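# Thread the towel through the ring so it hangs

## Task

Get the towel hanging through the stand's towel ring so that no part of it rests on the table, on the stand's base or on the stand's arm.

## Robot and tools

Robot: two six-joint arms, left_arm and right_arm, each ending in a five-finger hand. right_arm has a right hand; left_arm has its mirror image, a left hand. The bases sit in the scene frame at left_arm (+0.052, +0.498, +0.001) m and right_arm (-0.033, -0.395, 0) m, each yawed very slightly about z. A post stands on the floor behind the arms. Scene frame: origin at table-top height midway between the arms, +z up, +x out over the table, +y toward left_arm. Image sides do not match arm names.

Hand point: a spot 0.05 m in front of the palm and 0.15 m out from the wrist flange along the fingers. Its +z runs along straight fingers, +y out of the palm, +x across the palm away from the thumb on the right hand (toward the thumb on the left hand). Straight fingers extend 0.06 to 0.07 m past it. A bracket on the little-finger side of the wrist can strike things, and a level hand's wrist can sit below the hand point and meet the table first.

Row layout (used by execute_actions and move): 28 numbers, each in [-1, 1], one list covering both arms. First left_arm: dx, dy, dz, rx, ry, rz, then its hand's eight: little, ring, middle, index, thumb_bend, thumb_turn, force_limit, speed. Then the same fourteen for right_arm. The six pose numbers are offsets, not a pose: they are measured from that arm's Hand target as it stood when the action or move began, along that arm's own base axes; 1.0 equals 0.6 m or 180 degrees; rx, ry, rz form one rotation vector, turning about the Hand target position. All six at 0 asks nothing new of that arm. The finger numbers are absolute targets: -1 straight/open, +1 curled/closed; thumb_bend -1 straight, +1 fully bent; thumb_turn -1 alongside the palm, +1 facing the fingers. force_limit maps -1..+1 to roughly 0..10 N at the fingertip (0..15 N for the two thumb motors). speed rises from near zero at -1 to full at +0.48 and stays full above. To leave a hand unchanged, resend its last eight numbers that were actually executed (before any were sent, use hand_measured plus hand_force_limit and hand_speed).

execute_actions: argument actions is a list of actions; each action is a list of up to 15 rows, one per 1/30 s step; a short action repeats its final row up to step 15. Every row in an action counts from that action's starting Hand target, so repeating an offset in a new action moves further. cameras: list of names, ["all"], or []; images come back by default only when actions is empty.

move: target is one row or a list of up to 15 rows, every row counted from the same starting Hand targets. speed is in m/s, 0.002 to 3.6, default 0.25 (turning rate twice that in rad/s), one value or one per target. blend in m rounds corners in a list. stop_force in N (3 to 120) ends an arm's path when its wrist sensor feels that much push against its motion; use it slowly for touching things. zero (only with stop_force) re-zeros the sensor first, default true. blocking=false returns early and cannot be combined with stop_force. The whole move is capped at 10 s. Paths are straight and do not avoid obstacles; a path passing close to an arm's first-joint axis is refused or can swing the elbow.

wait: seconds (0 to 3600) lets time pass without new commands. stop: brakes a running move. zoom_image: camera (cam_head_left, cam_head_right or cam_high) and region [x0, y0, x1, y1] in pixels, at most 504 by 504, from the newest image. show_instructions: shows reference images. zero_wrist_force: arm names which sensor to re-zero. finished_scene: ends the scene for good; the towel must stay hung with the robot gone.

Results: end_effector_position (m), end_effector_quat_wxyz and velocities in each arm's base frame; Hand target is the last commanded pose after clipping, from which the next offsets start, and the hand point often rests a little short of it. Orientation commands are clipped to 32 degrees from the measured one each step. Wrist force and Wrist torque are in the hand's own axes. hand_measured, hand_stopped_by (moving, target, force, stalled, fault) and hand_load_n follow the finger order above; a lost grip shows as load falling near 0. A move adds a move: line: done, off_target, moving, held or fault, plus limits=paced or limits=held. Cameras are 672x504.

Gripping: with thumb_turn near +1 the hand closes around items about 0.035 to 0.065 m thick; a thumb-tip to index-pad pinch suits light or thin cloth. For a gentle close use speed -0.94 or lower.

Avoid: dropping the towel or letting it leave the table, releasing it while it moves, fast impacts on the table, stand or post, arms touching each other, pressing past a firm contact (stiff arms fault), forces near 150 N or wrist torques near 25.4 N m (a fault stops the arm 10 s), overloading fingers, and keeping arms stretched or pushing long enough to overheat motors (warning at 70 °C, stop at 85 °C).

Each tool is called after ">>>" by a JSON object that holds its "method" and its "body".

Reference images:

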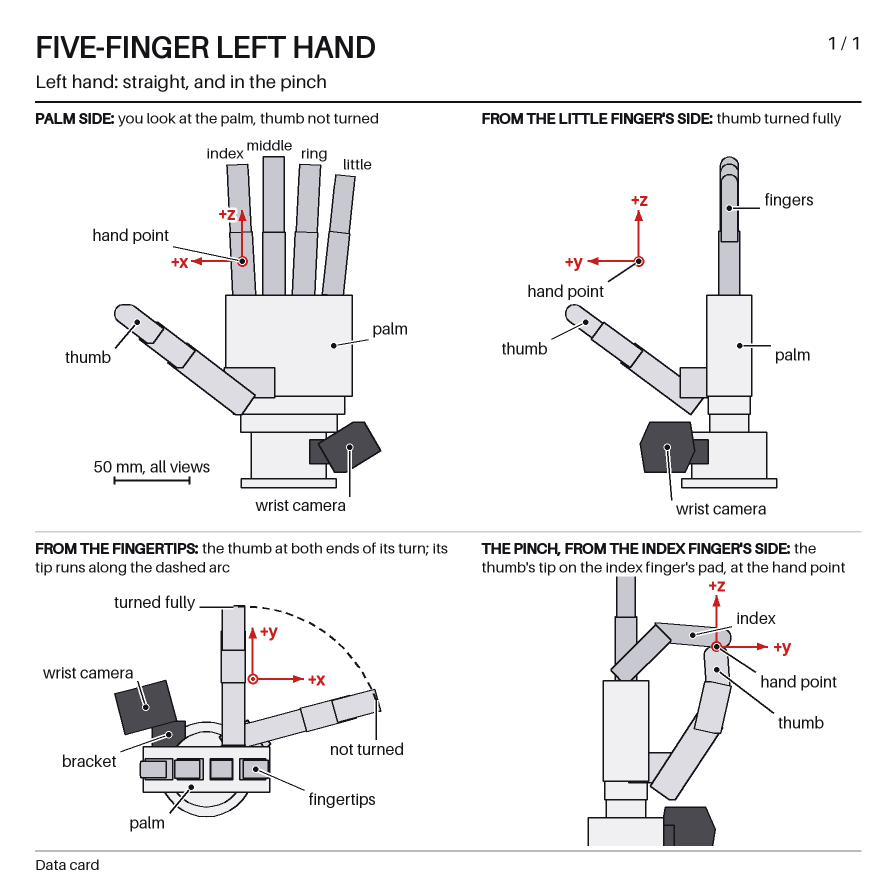

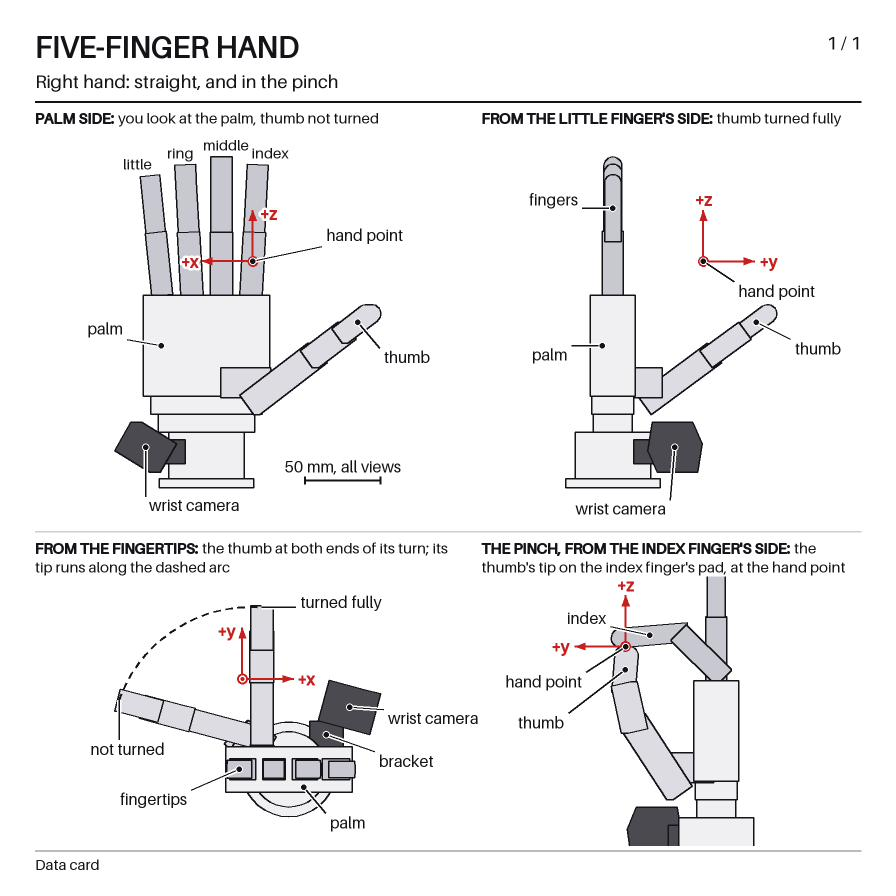

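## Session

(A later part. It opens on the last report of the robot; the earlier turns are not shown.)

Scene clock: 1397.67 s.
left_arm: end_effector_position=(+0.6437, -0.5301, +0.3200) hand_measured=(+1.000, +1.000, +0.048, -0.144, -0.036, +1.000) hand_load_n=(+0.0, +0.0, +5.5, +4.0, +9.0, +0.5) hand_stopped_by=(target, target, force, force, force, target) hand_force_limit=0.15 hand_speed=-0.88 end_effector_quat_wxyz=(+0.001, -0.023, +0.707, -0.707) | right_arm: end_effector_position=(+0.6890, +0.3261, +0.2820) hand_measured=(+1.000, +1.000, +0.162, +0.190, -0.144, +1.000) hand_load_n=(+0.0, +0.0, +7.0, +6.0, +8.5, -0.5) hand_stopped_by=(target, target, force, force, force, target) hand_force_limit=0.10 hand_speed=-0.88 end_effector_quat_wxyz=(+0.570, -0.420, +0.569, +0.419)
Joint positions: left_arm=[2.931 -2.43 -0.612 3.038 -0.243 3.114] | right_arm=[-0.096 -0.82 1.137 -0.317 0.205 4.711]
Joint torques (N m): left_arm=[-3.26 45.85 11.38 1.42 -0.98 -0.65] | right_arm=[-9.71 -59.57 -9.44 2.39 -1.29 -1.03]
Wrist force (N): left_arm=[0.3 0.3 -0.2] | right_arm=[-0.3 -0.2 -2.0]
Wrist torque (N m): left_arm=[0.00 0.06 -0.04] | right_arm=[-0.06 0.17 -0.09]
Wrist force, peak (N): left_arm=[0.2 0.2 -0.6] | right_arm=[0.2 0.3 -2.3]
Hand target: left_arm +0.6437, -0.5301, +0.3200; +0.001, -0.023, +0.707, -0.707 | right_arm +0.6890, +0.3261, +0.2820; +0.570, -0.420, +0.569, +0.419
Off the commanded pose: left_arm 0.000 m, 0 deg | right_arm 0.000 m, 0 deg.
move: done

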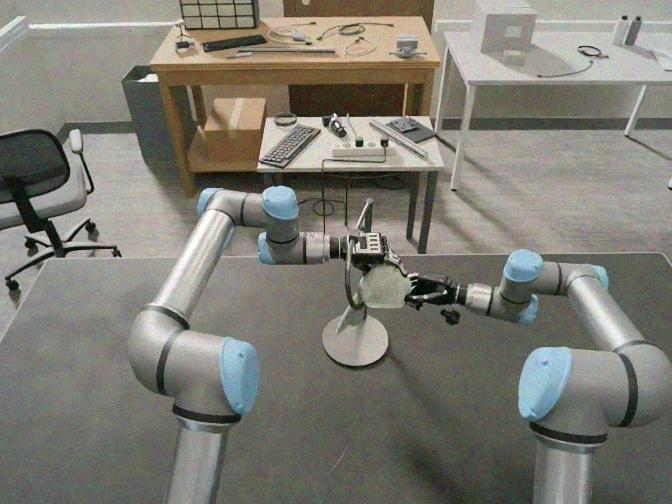

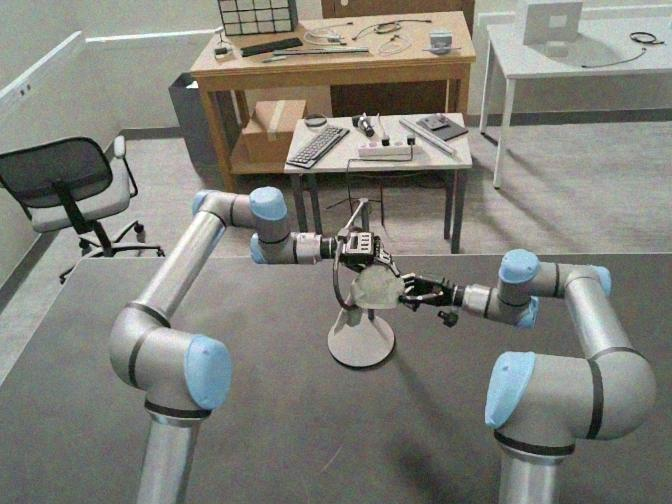

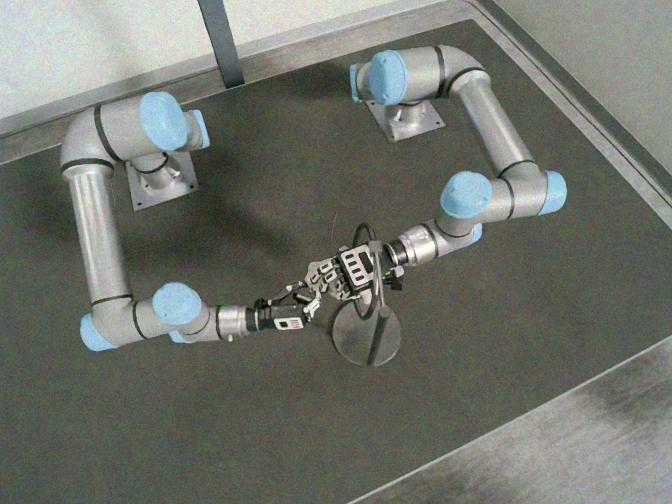

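>>> {"method": "move", "body": {"target": [[0,0,0,0,0,0,1,1,0.3,0.3,0.2,1,0.15,-0.88,-0.0074,-0.0239,-0.025,0,0,0,1,1,0.32,0.32,0.2,1,0.1,-0.88]], "speed": 0.03, "cameras": ["all"]}}

>>> {"method": "zoom_image", "body": {"camera": "cam_head_left", "region": [330, 200, 470, 340]}}

>>> {"method": "zoom_image", "body": {"camera": "cam_high", "region": [230, 230, 400, 360]}}

>>> {"method": "zoom_image", "body": {"camera": "cam_head_right", "region": [320, 200, 460, 340]}}

Scene clock: 1403.63 s.
left_arm: end_effector_position=(+0.6437, -0.5301, +0.3200) hand_measured=(+1.000, +1.000, +0.048, -0.144, -0.036, +1.000) hand_load_n=(+0.0, +0.0, +5.5, +4.0, +9.0, +0.5) hand_stopped_by=(target, target, force, force, force, target) hand_force_limit=0.15 hand_speed=-0.88 end_effector_quat_wxyz=(+0.001, -0.023, +0.707, -0.707) | right_arm: end_effector_position=(+0.6845, +0.3116, +0.2669) hand_measured=(+1.000, +1.000, +0.162, +0.190, -0.144, +1.000) hand_load_n=(+0.0, +0.0, +7.0, +7.0, +8.0, +0.0) hand_stopped_by=(target, target, force, force, force, target) hand_force_limit=0.10 hand_speed=-0.88 end_effector_quat_wxyz=(+0.570, -0.420, +0.569, +0.419)
Joint positions: left_arm=[2.931 -2.43 -0.612 3.038 -0.243 3.114] | right_arm=[-0.118 -0.822 1.181 -0.359 0.183 4.711]
Joint torques (N m): left_arm=[-2.7 44.34 12.18 1.44 -1.02 -0.36] | right_arm=[9.58 -57.62 -29.89 -1.21 1.32 1.24]
Wrist force (N): left_arm=[1.4 1.9 0.5] | right_arm=[-1.0 -0.9 -1.0]
Wrist torque (N m): left_arm=[-0.01 -0.01 -0.01] | right_arm=[-0.09 0.04 -0.18]
Wrist force, peak (N): left_arm=[1.5 1.9 0.4] | right_arm=[0.0 -0.3 -2.2]
Hand target: left_arm +0.6437, -0.5301, +0.3200; +0.001, -0.023, +0.707, -0.707 | right_arm +0.6846, +0.3117, +0.2670; +0.570, -0.420, +0.569, +0.419
Off the commanded pose: left_arm 0.000 m, 0 deg | right_arm 0.000 m, 0 deg.
move: done

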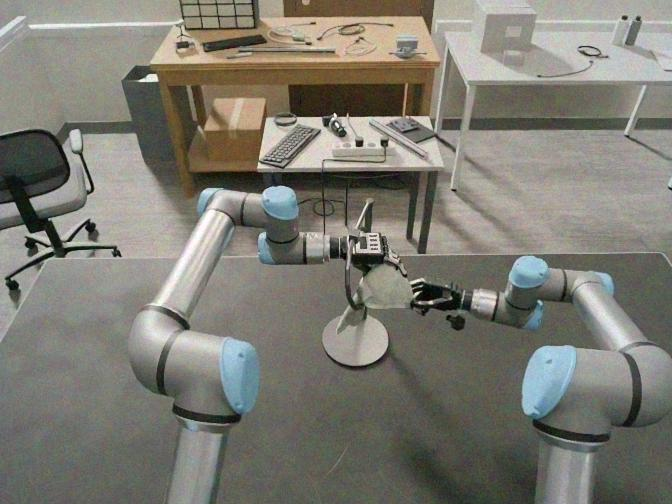

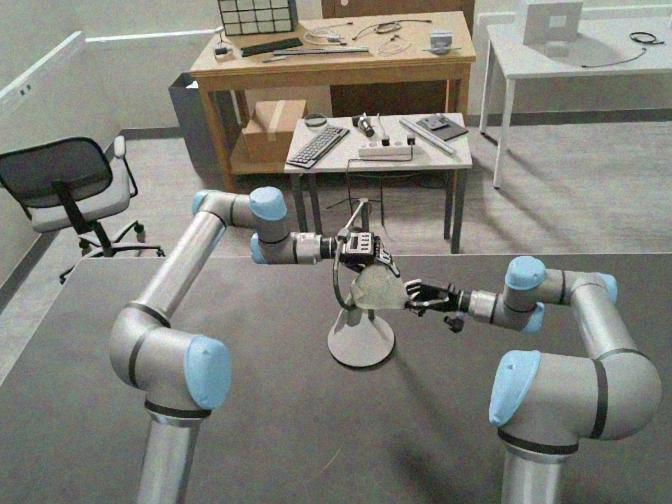

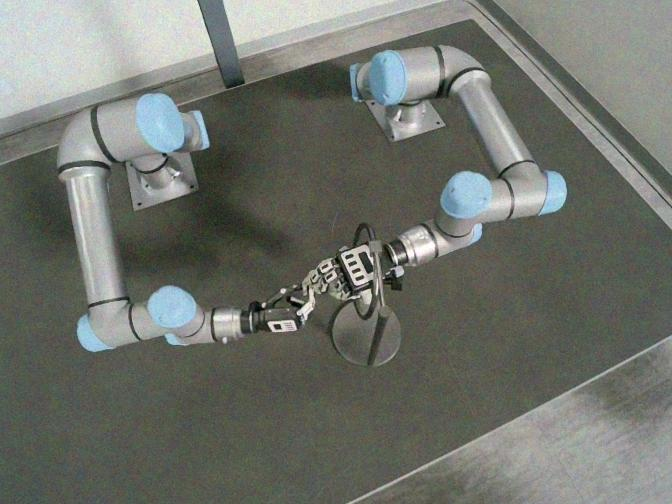

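Scaled by 3.600 from the camera's image (finer frame: 960x720).

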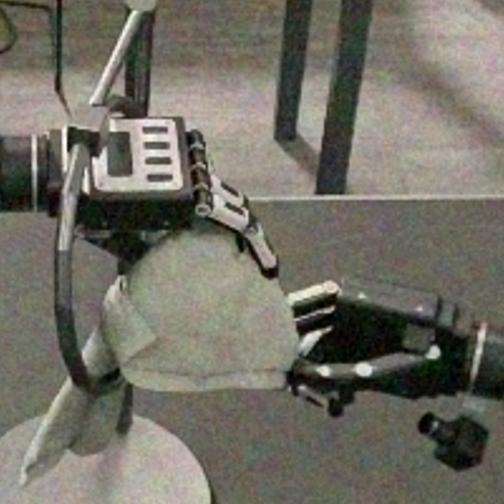

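Scaled by 2.965 from the camera's image (finer frame: 960x720).

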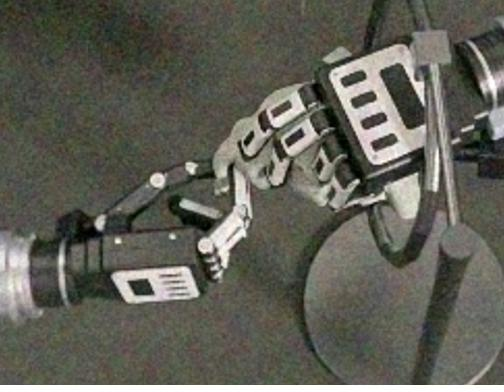

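Scaled by 3.600 from the camera's image (finer frame: 960x720).

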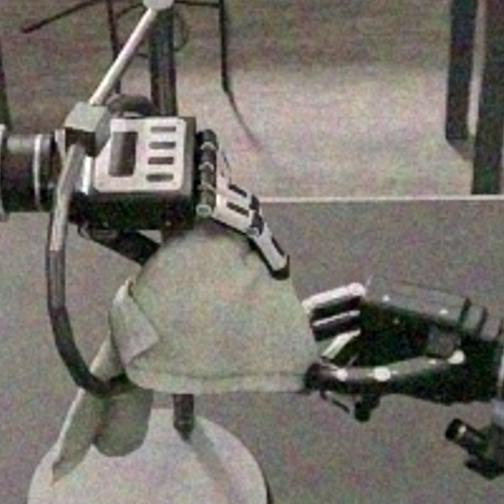

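>>> {"method": "move", "body": {"target": [[0,0,0,0,0,0,1,1,-0.3,-0.3,0,1,0.15,-0.85,0,0,0,0,0,0,1,1,0.32,0.32,0.2,1,0.1,-0.88],[0,0,0,0,0,0,1,1,-1,-1,0,1,0.15,-0.7,0,0,0,0,0,0,1,1,0.32,0.32,0.2,1,0.1,-0.88]], "speed": 0.03, "cameras": ["all"]}}

>>> {"method": "zoom_image", "body": {"camera": "cam_head_left", "region": [330, 200, 470, 340]}}

>>> {"method": "zoom_image", "body": {"camera": "cam_high", "region": [230, 230, 400, 360]}}

>>> {"method": "zoom_image", "body": {"camera": "cam_head_right", "region": [320, 200, 460, 340]}}

Scene clock: 1446.83 s.
left_arm: end_effector_position=(+0.6437, -0.5301, +0.3200) hand_measured=(+1.000, +1.000, -1.000, -1.000, -0.032, +1.000) hand_load_n=(+0.0, +0.0, +0.0, +0.0, +0.5, +0.0) hand_stopped_by=(target, target, target, target, force, target) hand_force_limit=0.15 hand_speed=-0.70 end_effector_quat_wxyz=(+0.001, -0.023, +0.707, -0.707) | right_arm: end_effector_position=(+0.6846, +0.3117, +0.2670) hand_measured=(+1.000, +1.000, +0.162, +0.190, -0.144, +1.000) hand_load_n=(+0.0, +0.0, +7.5, +6.5, +8.0, -0.5) hand_stopped_by=(target, target, force, force, force, target) hand_force_limit=0.10 hand_speed=-0.88 end_effector_quat_wxyz=(+0.570, -0.420, +0.569, +0.419)
Joint positions: left_arm=[2.931 -2.43 -0.612 3.038 -0.243 3.114] | right_arm=[-0.118 -0.822 1.18 -0.359 0.183 4.711]
Joint torques (N m): left_arm=[-3.46 54.96 21 1.39 -0.9 0.03] | right_arm=[8.69 -37.55 -32.07 2.54 1.66 -0.24]
Wrist force (N): left_arm=[0.2 -0.6 -0.3] | right_arm=[0.8 0.3 -1.7]
Wrist torque (N m): left_arm=[-0.12 0.04 -0.02] | right_arm=[0.02 -0.04 -0.17]
Wrist force, peak (N): left_arm=[1.4 2.1 0.5] | right_arm=[-1.8 -1.3 -0.9]
Hand target: left_arm +0.6437, -0.5301, +0.3200; +0.001, -0.023, +0.707, -0.707 | right_arm +0.6846, +0.3117, +0.2670; +0.570, -0.420, +0.569, +0.419
Off the commanded pose: left_arm 0.000 m, 0 deg | right_arm 0.000 m, 0 deg.
move: done

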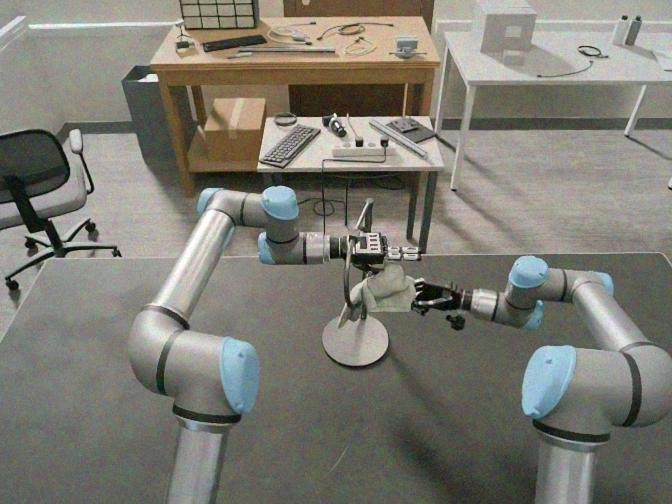

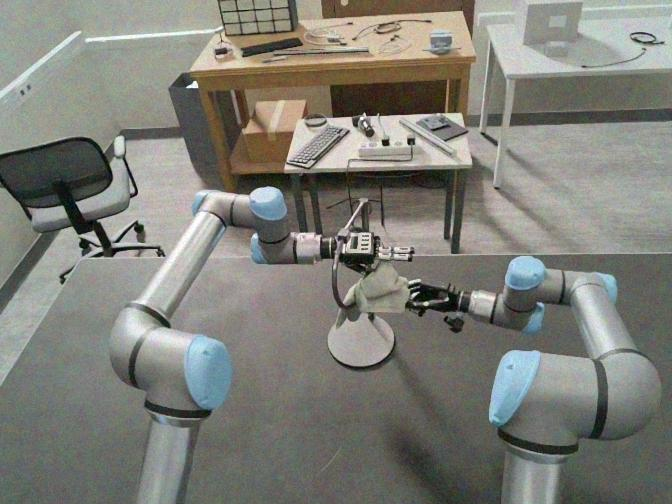

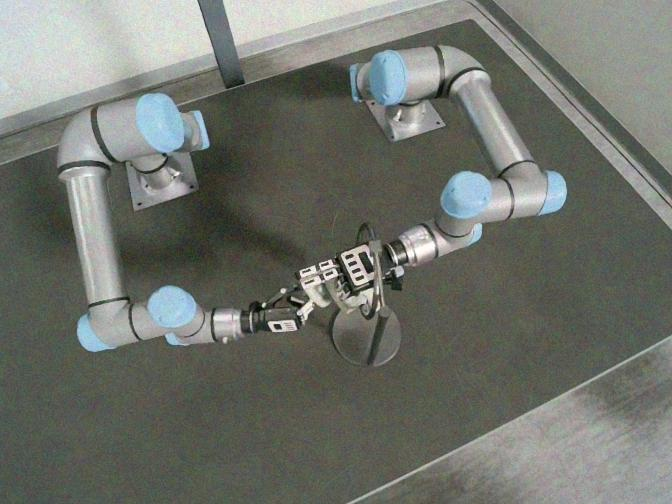

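Scaled by 3.600 from the camera's image (finer frame: 960x720).

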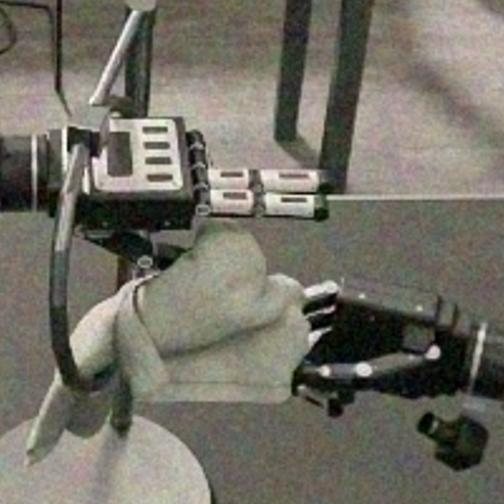

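Scaled by 2.965 from the camera's image (finer frame: 960x720).

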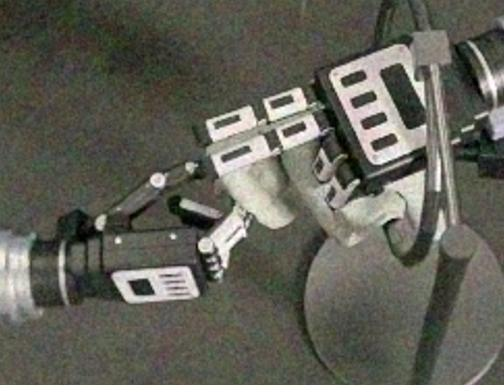

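Scaled by 3.600 from the camera's image (finer frame: 960x720).

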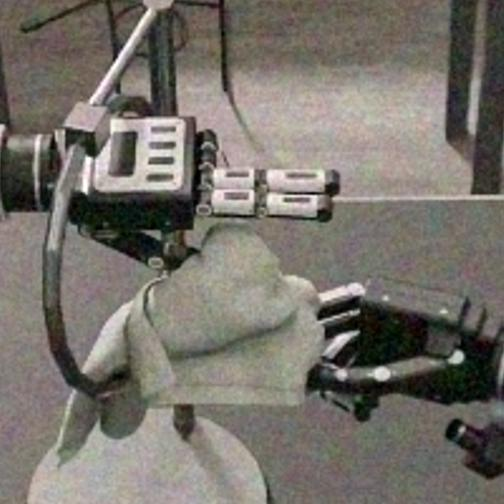

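>>> {"method": "move", "body": {"target": [[0,0.1667,0,0,0,0,1,1,-1,-1,0,1,0.15,-0.7,0,0,0,0,0,0,1,1,0.32,0.32,0.2,1,0.1,-0.88]], "speed": 0.06, "stop_force": 7, "cameras": ["all"]}}

>>> {"method": "zoom_image", "body": {"camera": "cam_head_left", "region": [300, 200, 480, 380]}}

>>> {"method": "zoom_image", "body": {"camera": "cam_high", "region": [230, 210, 430, 360]}}

Scene clock: 1453.27 s.
left_arm: end_effector_position=(+0.6437, -0.4301, +0.3200) hand_measured=(+1.000, +1.000, -1.000, -1.000, -0.032, +1.000) hand_load_n=(+0.0, +0.0, +0.0, +0.0, +0.0, +0.0) hand_stopped_by=(target, target, target, target, force, target) hand_force_limit=0.15 hand_speed=-0.70 end_effector_quat_wxyz=(+0.001, -0.023, +0.707, -0.707) | right_arm: end_effector_position=(+0.6846, +0.3117, +0.2670) hand_measured=(+1.000, +1.000, +0.162, +0.190, -0.144, +1.000) hand_load_n=(+0.0, +0.5, +7.5, +6.5, +8.0, +0.0) hand_stopped_by=(target, target, force, force, force, target) hand_force_limit=0.10 hand_speed=-0.88 end_effector_quat_wxyz=(+0.570, -0.420, +0.569, +0.419)
Joint positions: left_arm=[3.074 -2.314 -0.819 3.124 -0.1 3.119] | right_arm=[-0.118 -0.822 1.18 -0.359 0.183 4.711]
Joint torques (N m): left_arm=[-6.97 53.16 11.46 1.57 -0.81 -2.16] | right_arm=[7.68 -38.12 -32.25 2.21 1.37 -0.29]
Wrist force (N): left_arm=[0.4 -1.5 0.3] | right_arm=[0.9 0.1 -1.5]
Wrist torque (N m): left_arm=[-0.35 0.02 0.11] | right_arm=[-0.02 -0.04 -0.17]
Wrist force, peak (N): left_arm=[0.5 -1.7 0.1] | right_arm=[0.9 0.5 -2.1]
Hand target: left_arm +0.6437, -0.4301, +0.3200; +0.001, -0.023, +0.707, -0.707 | right_arm +0.6846, +0.3117, +0.2670; +0.570, -0.420, +0.569, +0.419
Off the commanded pose: left_arm 0.000 m, 0 deg | right_arm 0.000 m, 0 deg.
move: done

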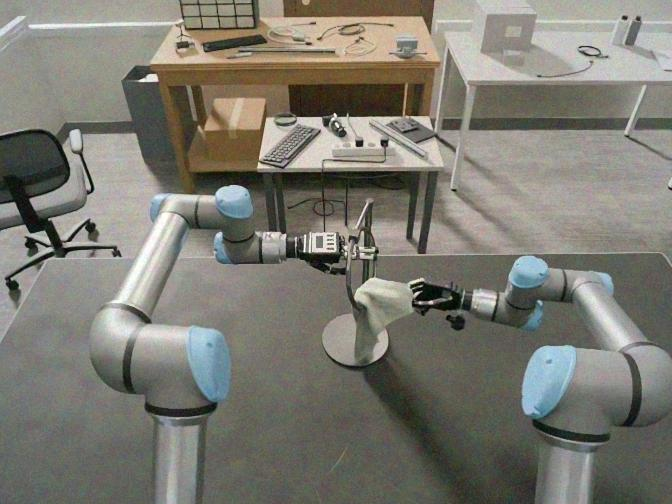

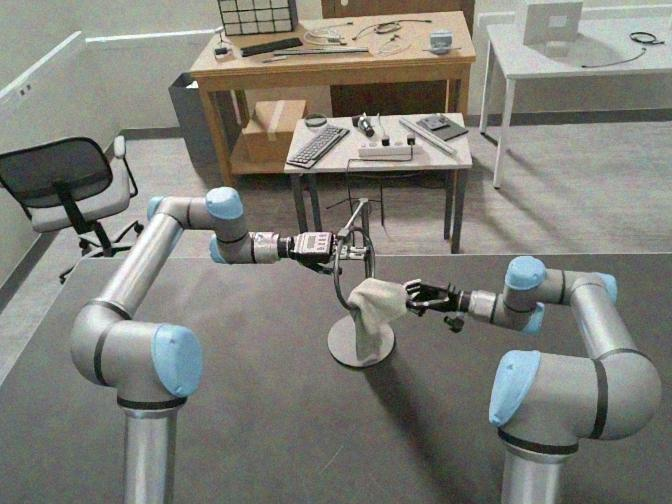

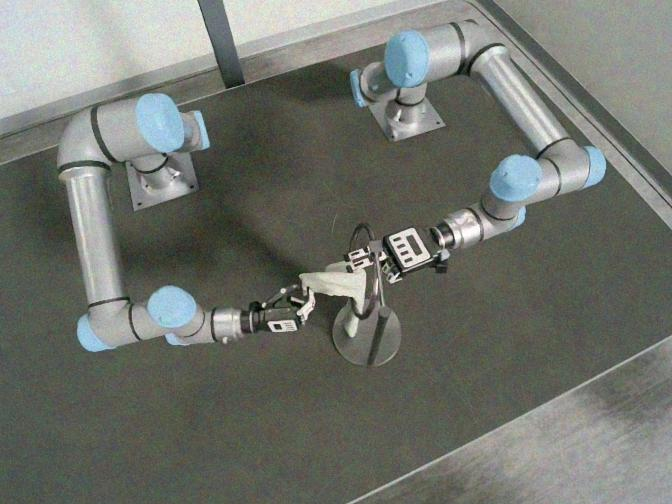

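Scaled by 2.800 from the camera's image (finer frame: 960x720).

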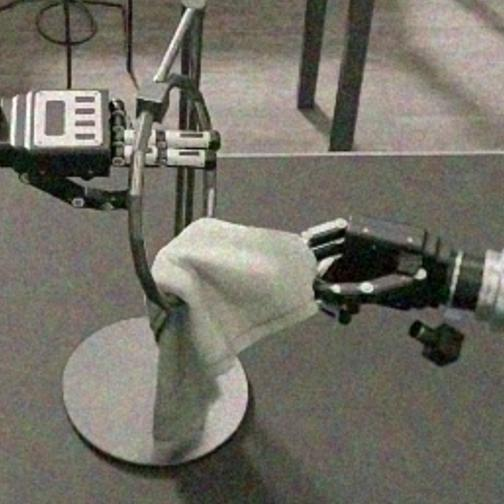

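Scaled by 2.520 from the camera's image (finer frame: 960x720).

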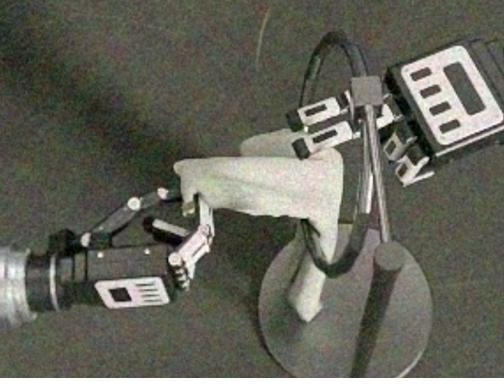

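>>> {"method": "move", "body": {"target": [[0,0.2833,0,0,0,0,1,1,-1,-1,0,1,0.15,-0.7,0,0,0,0,0,0,1,1,0.32,0.32,0.2,1,0.1,-0.88]], "speed": 0.1, "stop_force": 8, "cameras": ["all"]}}

>>> {"method": "zoom_image", "body": {"camera": "cam_head_left", "region": [300, 200, 480, 380]}}

>>> {"method": "zoom_image", "body": {"camera": "cam_high", "region": [230, 210, 430, 360]}}

Scene clock: 1459.73 s.
left_arm: end_effector_position=(+0.6437, -0.2601, +0.3200) hand_measured=(+1.000, +1.000, -1.000, -1.000, -0.032, +1.000) hand_load_n=(+0.0, +0.0, +0.0, +0.0, +0.0, +0.0) hand_stopped_by=(target, target, target, target, force, target) hand_force_limit=0.15 hand_speed=-0.70 end_effector_quat_wxyz=(+0.001, -0.023, +0.707, -0.707) | right_arm: end_effector_position=(+0.6846, +0.3117, +0.2670) hand_measured=(+1.000, +1.000, +0.162, +0.190, -0.144, +1.000) hand_load_n=(+0.0, +0.0, +7.5, +6.5, +8.0, -0.5) hand_stopped_by=(target, target, force, force, force, target) hand_force_limit=0.10 hand_speed=-0.88 end_effector_quat_wxyz=(+0.570, -0.420, +0.569, +0.419)
Joint positions: left_arm=[3.329 -2.236 -0.95 3.192 0.155 3.105] | right_arm=[-0.118 -0.822 1.18 -0.359 0.183 4.711]
Joint torques (N m): left_arm=[3.18 42.21 21.32 0.74 1.18 -2.02] | right_arm=[5.12 -37.85 -31.49 1.78 1.16 -0.27]
Wrist force (N): left_arm=[0.2 -1.5 0.0] | right_arm=[0.9 0.0 -1.7]
Wrist torque (N m): left_arm=[-0.31 0.04 0.09] | right_arm=[-0.02 -0.03 -0.17]
Wrist force, peak (N): left_arm=[0.3 -2.0 0.1] | right_arm=[0.9 0.2 -1.8]
Hand target: left_arm +0.6437, -0.2601, +0.3200; +0.001, -0.023, +0.707, -0.707 | right_arm +0.6846, +0.3117, +0.2670; +0.570, -0.420, +0.569, +0.419
Off the commanded pose: left_arm 0.000 m, 0 deg | right_arm 0.000 m, 0 deg.
move: done

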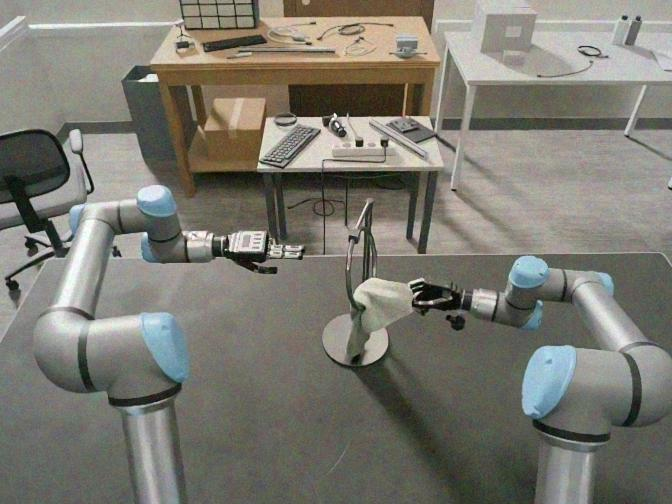

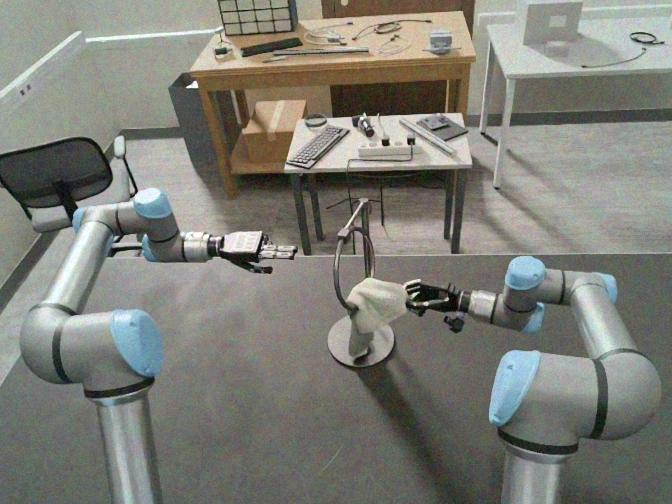

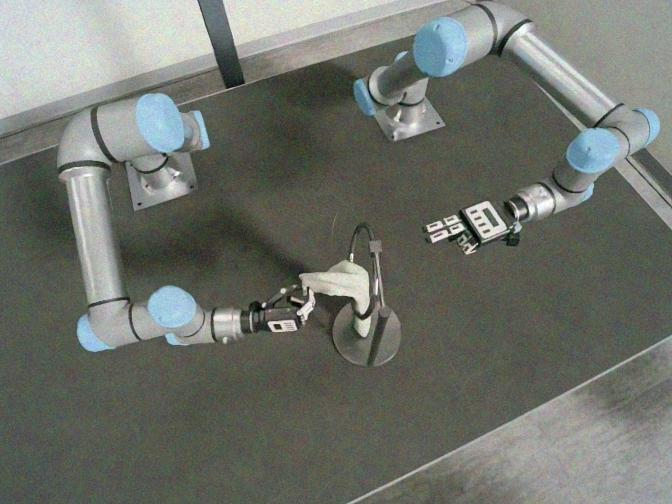

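Scaled by 2.800 from the camera's image (finer frame: 960x720).

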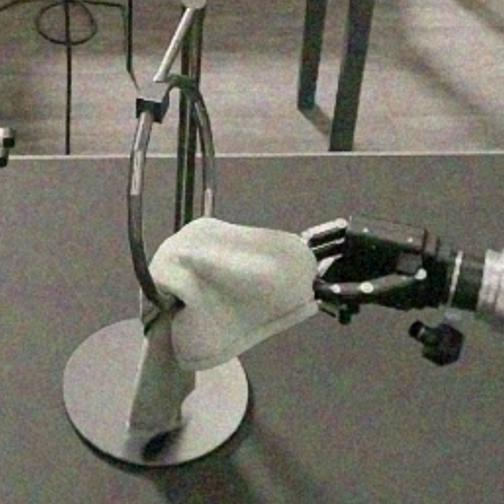

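Scaled by 2.520 from the camera's image (finer frame: 960x720).

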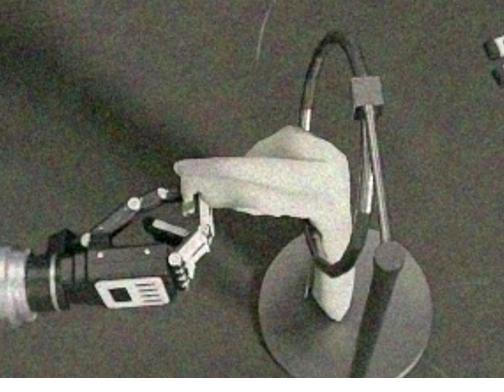

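>>> {"method": "zoom_image", "body": {"camera": "cam_head_right", "region": [310, 200, 470, 380]}}

Scaled by 2.800 from the camera's image (finer frame: 960x720).

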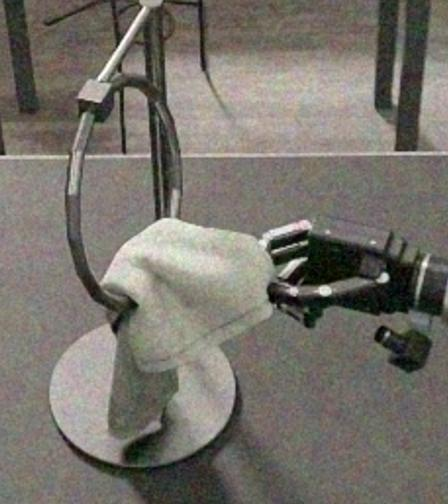

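>>> {"method": "move", "body": {"target": [[0,0.2,0,0,0,0,1,1,-1,-1,0,1,0.15,-0.7,0,0,0,-0.0796,0.0247,0,1,1,0.32,0.32,0.2,1,0.1,-0.88]], "speed": 0.04, "cameras": ["all"]}}

Scene clock: 1486.27 s.
left_arm: end_effector_position=(+0.6437, -0.1400, +0.3200) hand_measured=(+1.000, +1.000, -1.000, -1.000, -0.032, +1.000) hand_load_n=(+0.0, +0.0, +0.0, -0.5, +0.0, +0.0) hand_stopped_by=(target, target, target, target, force, target) hand_force_limit=0.15 hand_speed=-0.70 end_effector_quat_wxyz=(+0.001, -0.023, +0.707, -0.707) | right_arm: end_effector_position=(+0.6846, +0.3117, +0.2670) hand_measured=(+1.000, +1.000, +0.162, +0.190, -0.144, +1.000) hand_load_n=(+0.0, +0.0, +7.0, +6.5, +8.0, -0.5) hand_stopped_by=(target, target, force, force, force, target) hand_force_limit=0.10 hand_speed=-0.88 end_effector_quat_wxyz=(+0.491, -0.471, +0.638, +0.360) end_effector_velocity=(+0.000, +0.000, +0.000) end_effector_angular_velocity=(+0.001, -0.002, +0.000)
Joint positions: left_arm=[3.504 -2.265 -0.903 3.17 0.33 3.108] | right_arm=[-0.117 -0.604 0.721 0.856 0.319 3.763]
Joint velocities: left_arm=[within noise] | right_arm=[0 0 0.001 -0.005 -0.001 0.002]
Joint torques (N m): left_arm=[-6.26 50.16 11.83 -0.53 -1.85 1.59] | right_arm=[4.57 -52.53 -9.38 -0.9 -2.75 1.48]
Wrist force (N): left_arm=[0.3 -1.4 0.3] | right_arm=[0.2 0.0 -0.9]
Wrist torque (N m): left_arm=[-0.27 0.09 -0.01] | right_arm=[0.00 0.06 -0.14]
Wrist force, peak (N): left_arm=[0.2 -1.7 -0.1] | right_arm=[1.0 0.2 -1.8]
Hand target: left_arm +0.6437, -0.1401, +0.3200; +0.001, -0.023, +0.707, -0.707 | right_arm +0.6846, +0.3117, +0.2670; +0.491, -0.471, +0.638, +0.361
Off the commanded pose: left_arm 0.000 m, 0 deg | right_arm 0.000 m, 0 deg.
move: done

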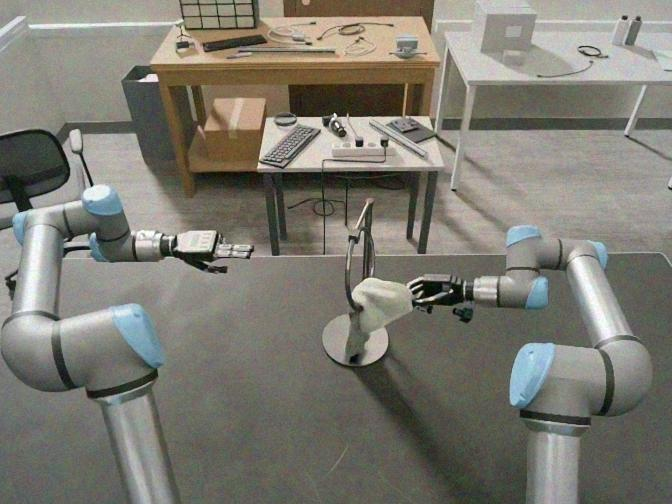

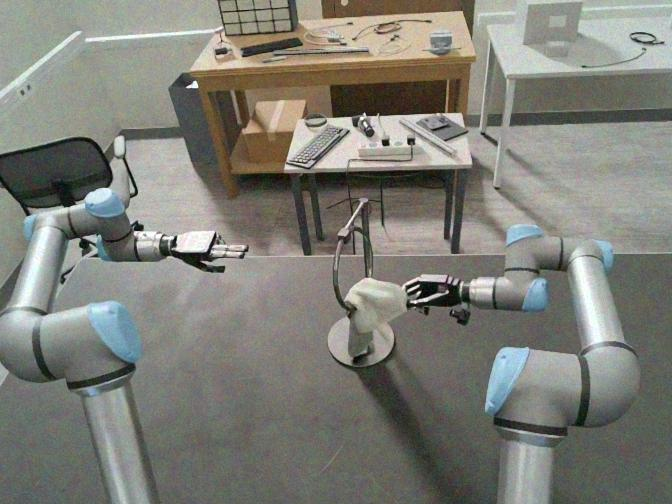

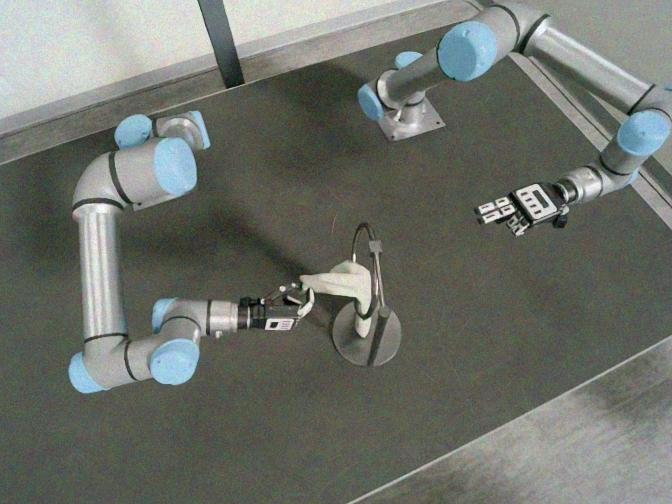

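>>> {"method": "move", "body": {"target": [[0,0,0,0,0,0,1,1,-1,-1,0,1,0.15,-0.7,0,0,0,-0.1062,0.0329,0,1,1,0.32,0.32,0.2,1,0.1,-0.88],[0,0,0,0,0,0,1,1,-1,-1,0,1,0.15,-0.7,-0.015,-0.048,0,-0.2123,0.0658,0,1,1,0.32,0.32,0.2,1,0.1,-0.88]], "speed": 0.06, "blend": [0.01,0], "cameras": ["all"]}}

>>> {"method": "zoom_image", "body": {"camera": "cam_head_left", "region": [300, 200, 480, 380]}}

>>> {"method": "zoom_image", "body": {"camera": "cam_head_right", "region": [300, 200, 480, 380]}}

>>> {"method": "zoom_image", "body": {"camera": "cam_high", "region": [230, 210, 430, 360]}}

Scene clock: 1498.73 s.
left_arm: end_effector_position=(+0.6437, -0.1401, +0.3200) hand_measured=(+1.000, +1.000, -1.000, -1.000, -0.032, +1.000) hand_load_n=(+0.0, +0.0, +0.0, +0.0, +0.0, +0.0) hand_stopped_by=(target, target, target, target, force, target) hand_force_limit=0.15 hand_speed=-0.70 end_effector_quat_wxyz=(+0.001, -0.023, +0.707, -0.707) | right_arm: end_effector_position=(+0.6741, +0.2827, +0.2666) hand_measured=(+1.000, +1.000, +0.162, +0.190, -0.144, +1.000) hand_load_n=(+0.0, +0.0, +7.5, +6.5, +8.0, -0.5) hand_stopped_by=(target, target, force, force, force, target) hand_force_limit=0.10 hand_speed=-0.88 end_effector_quat_wxyz=(+0.271, -0.549, +0.772, +0.170)
Joint positions: left_arm=[3.504 -2.265 -0.903 3.17 0.33 3.108] | right_arm=[-0.052 -0.408 0.035 1.694 0.962 3.502]
Joint torques (N m): left_arm=[-6.06 51.51 10.81 0.07 -1.68 -0.44] | right_arm=[0.52 -46.13 -29.25 2.92 -1.96 -0.78]
Wrist force (N): left_arm=[0.2 -1.5 0.4] | right_arm=[-0.2 0.2 1.3]
Wrist torque (N m): left_arm=[-0.29 0.10 -0.01] | right_arm=[-0.08 -0.02 -0.13]
Wrist force, peak (N): left_arm=[0.3 -1.6 0.3] | right_arm=[-0.2 0.2 1.3]
Hand target: left_arm +0.6437, -0.1401, +0.3200; +0.001, -0.023, +0.707, -0.707 | right_arm +0.6756, +0.2829, +0.2670; +0.242, -0.566, +0.767, +0.178
Off the commanded pose: left_arm 0.000 m, 0 deg | right_arm 0.001 m, 4 deg.
elbow stopped short (right arm): the move would have taken joint 3 (elbow) straighter than the controller allows.
move: off_target (right_arm)

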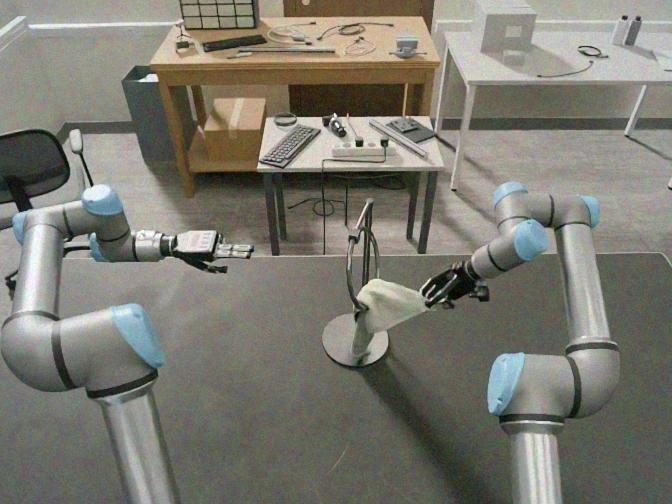

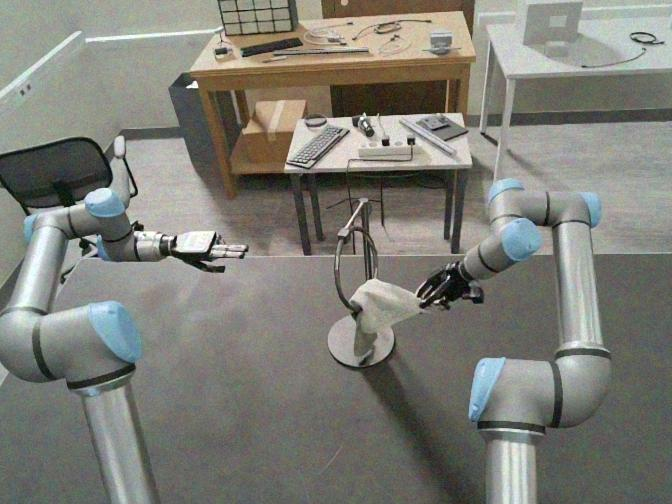

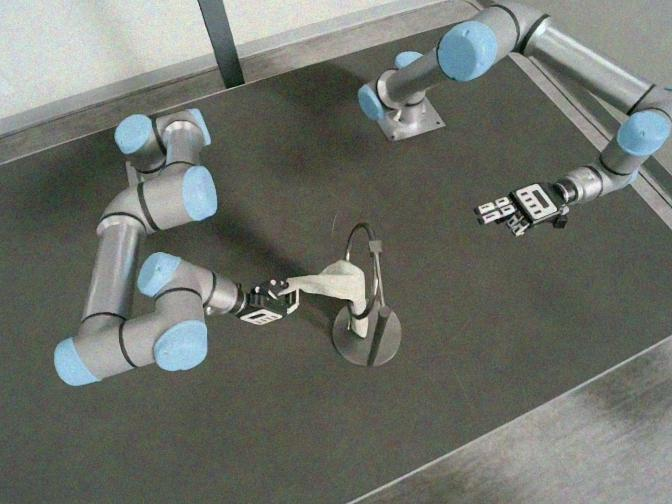

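Scaled by 2.800 from the camera's image (finer frame: 960x720).

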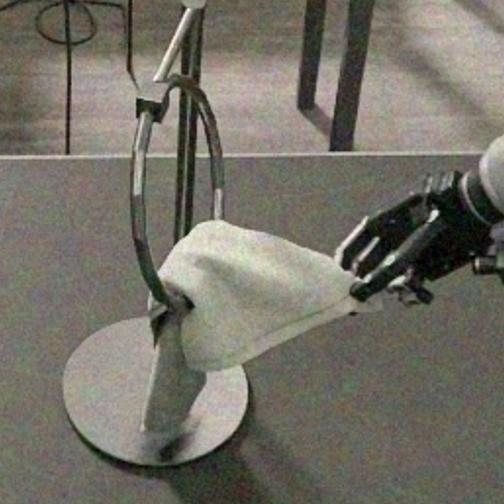

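Scaled by 2.800 from the camera's image (finer frame: 960x720).

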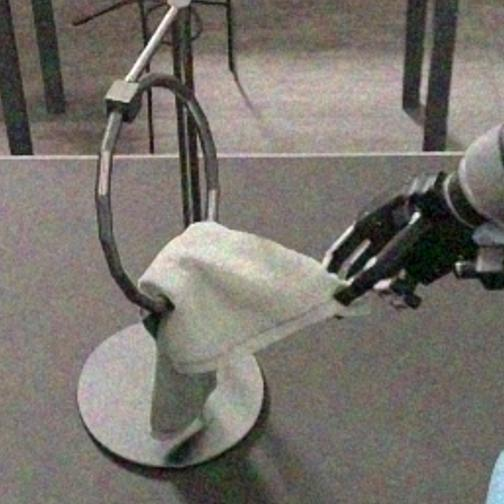

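Scaled by 2.520 from the camera's image (finer frame: 960x720).

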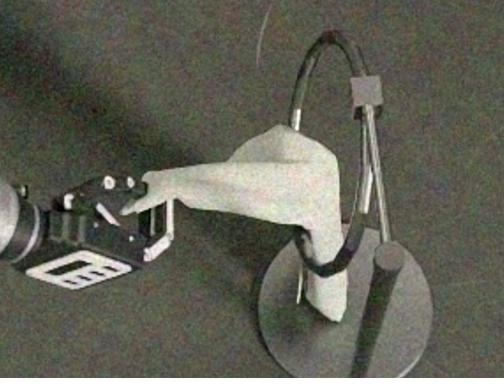

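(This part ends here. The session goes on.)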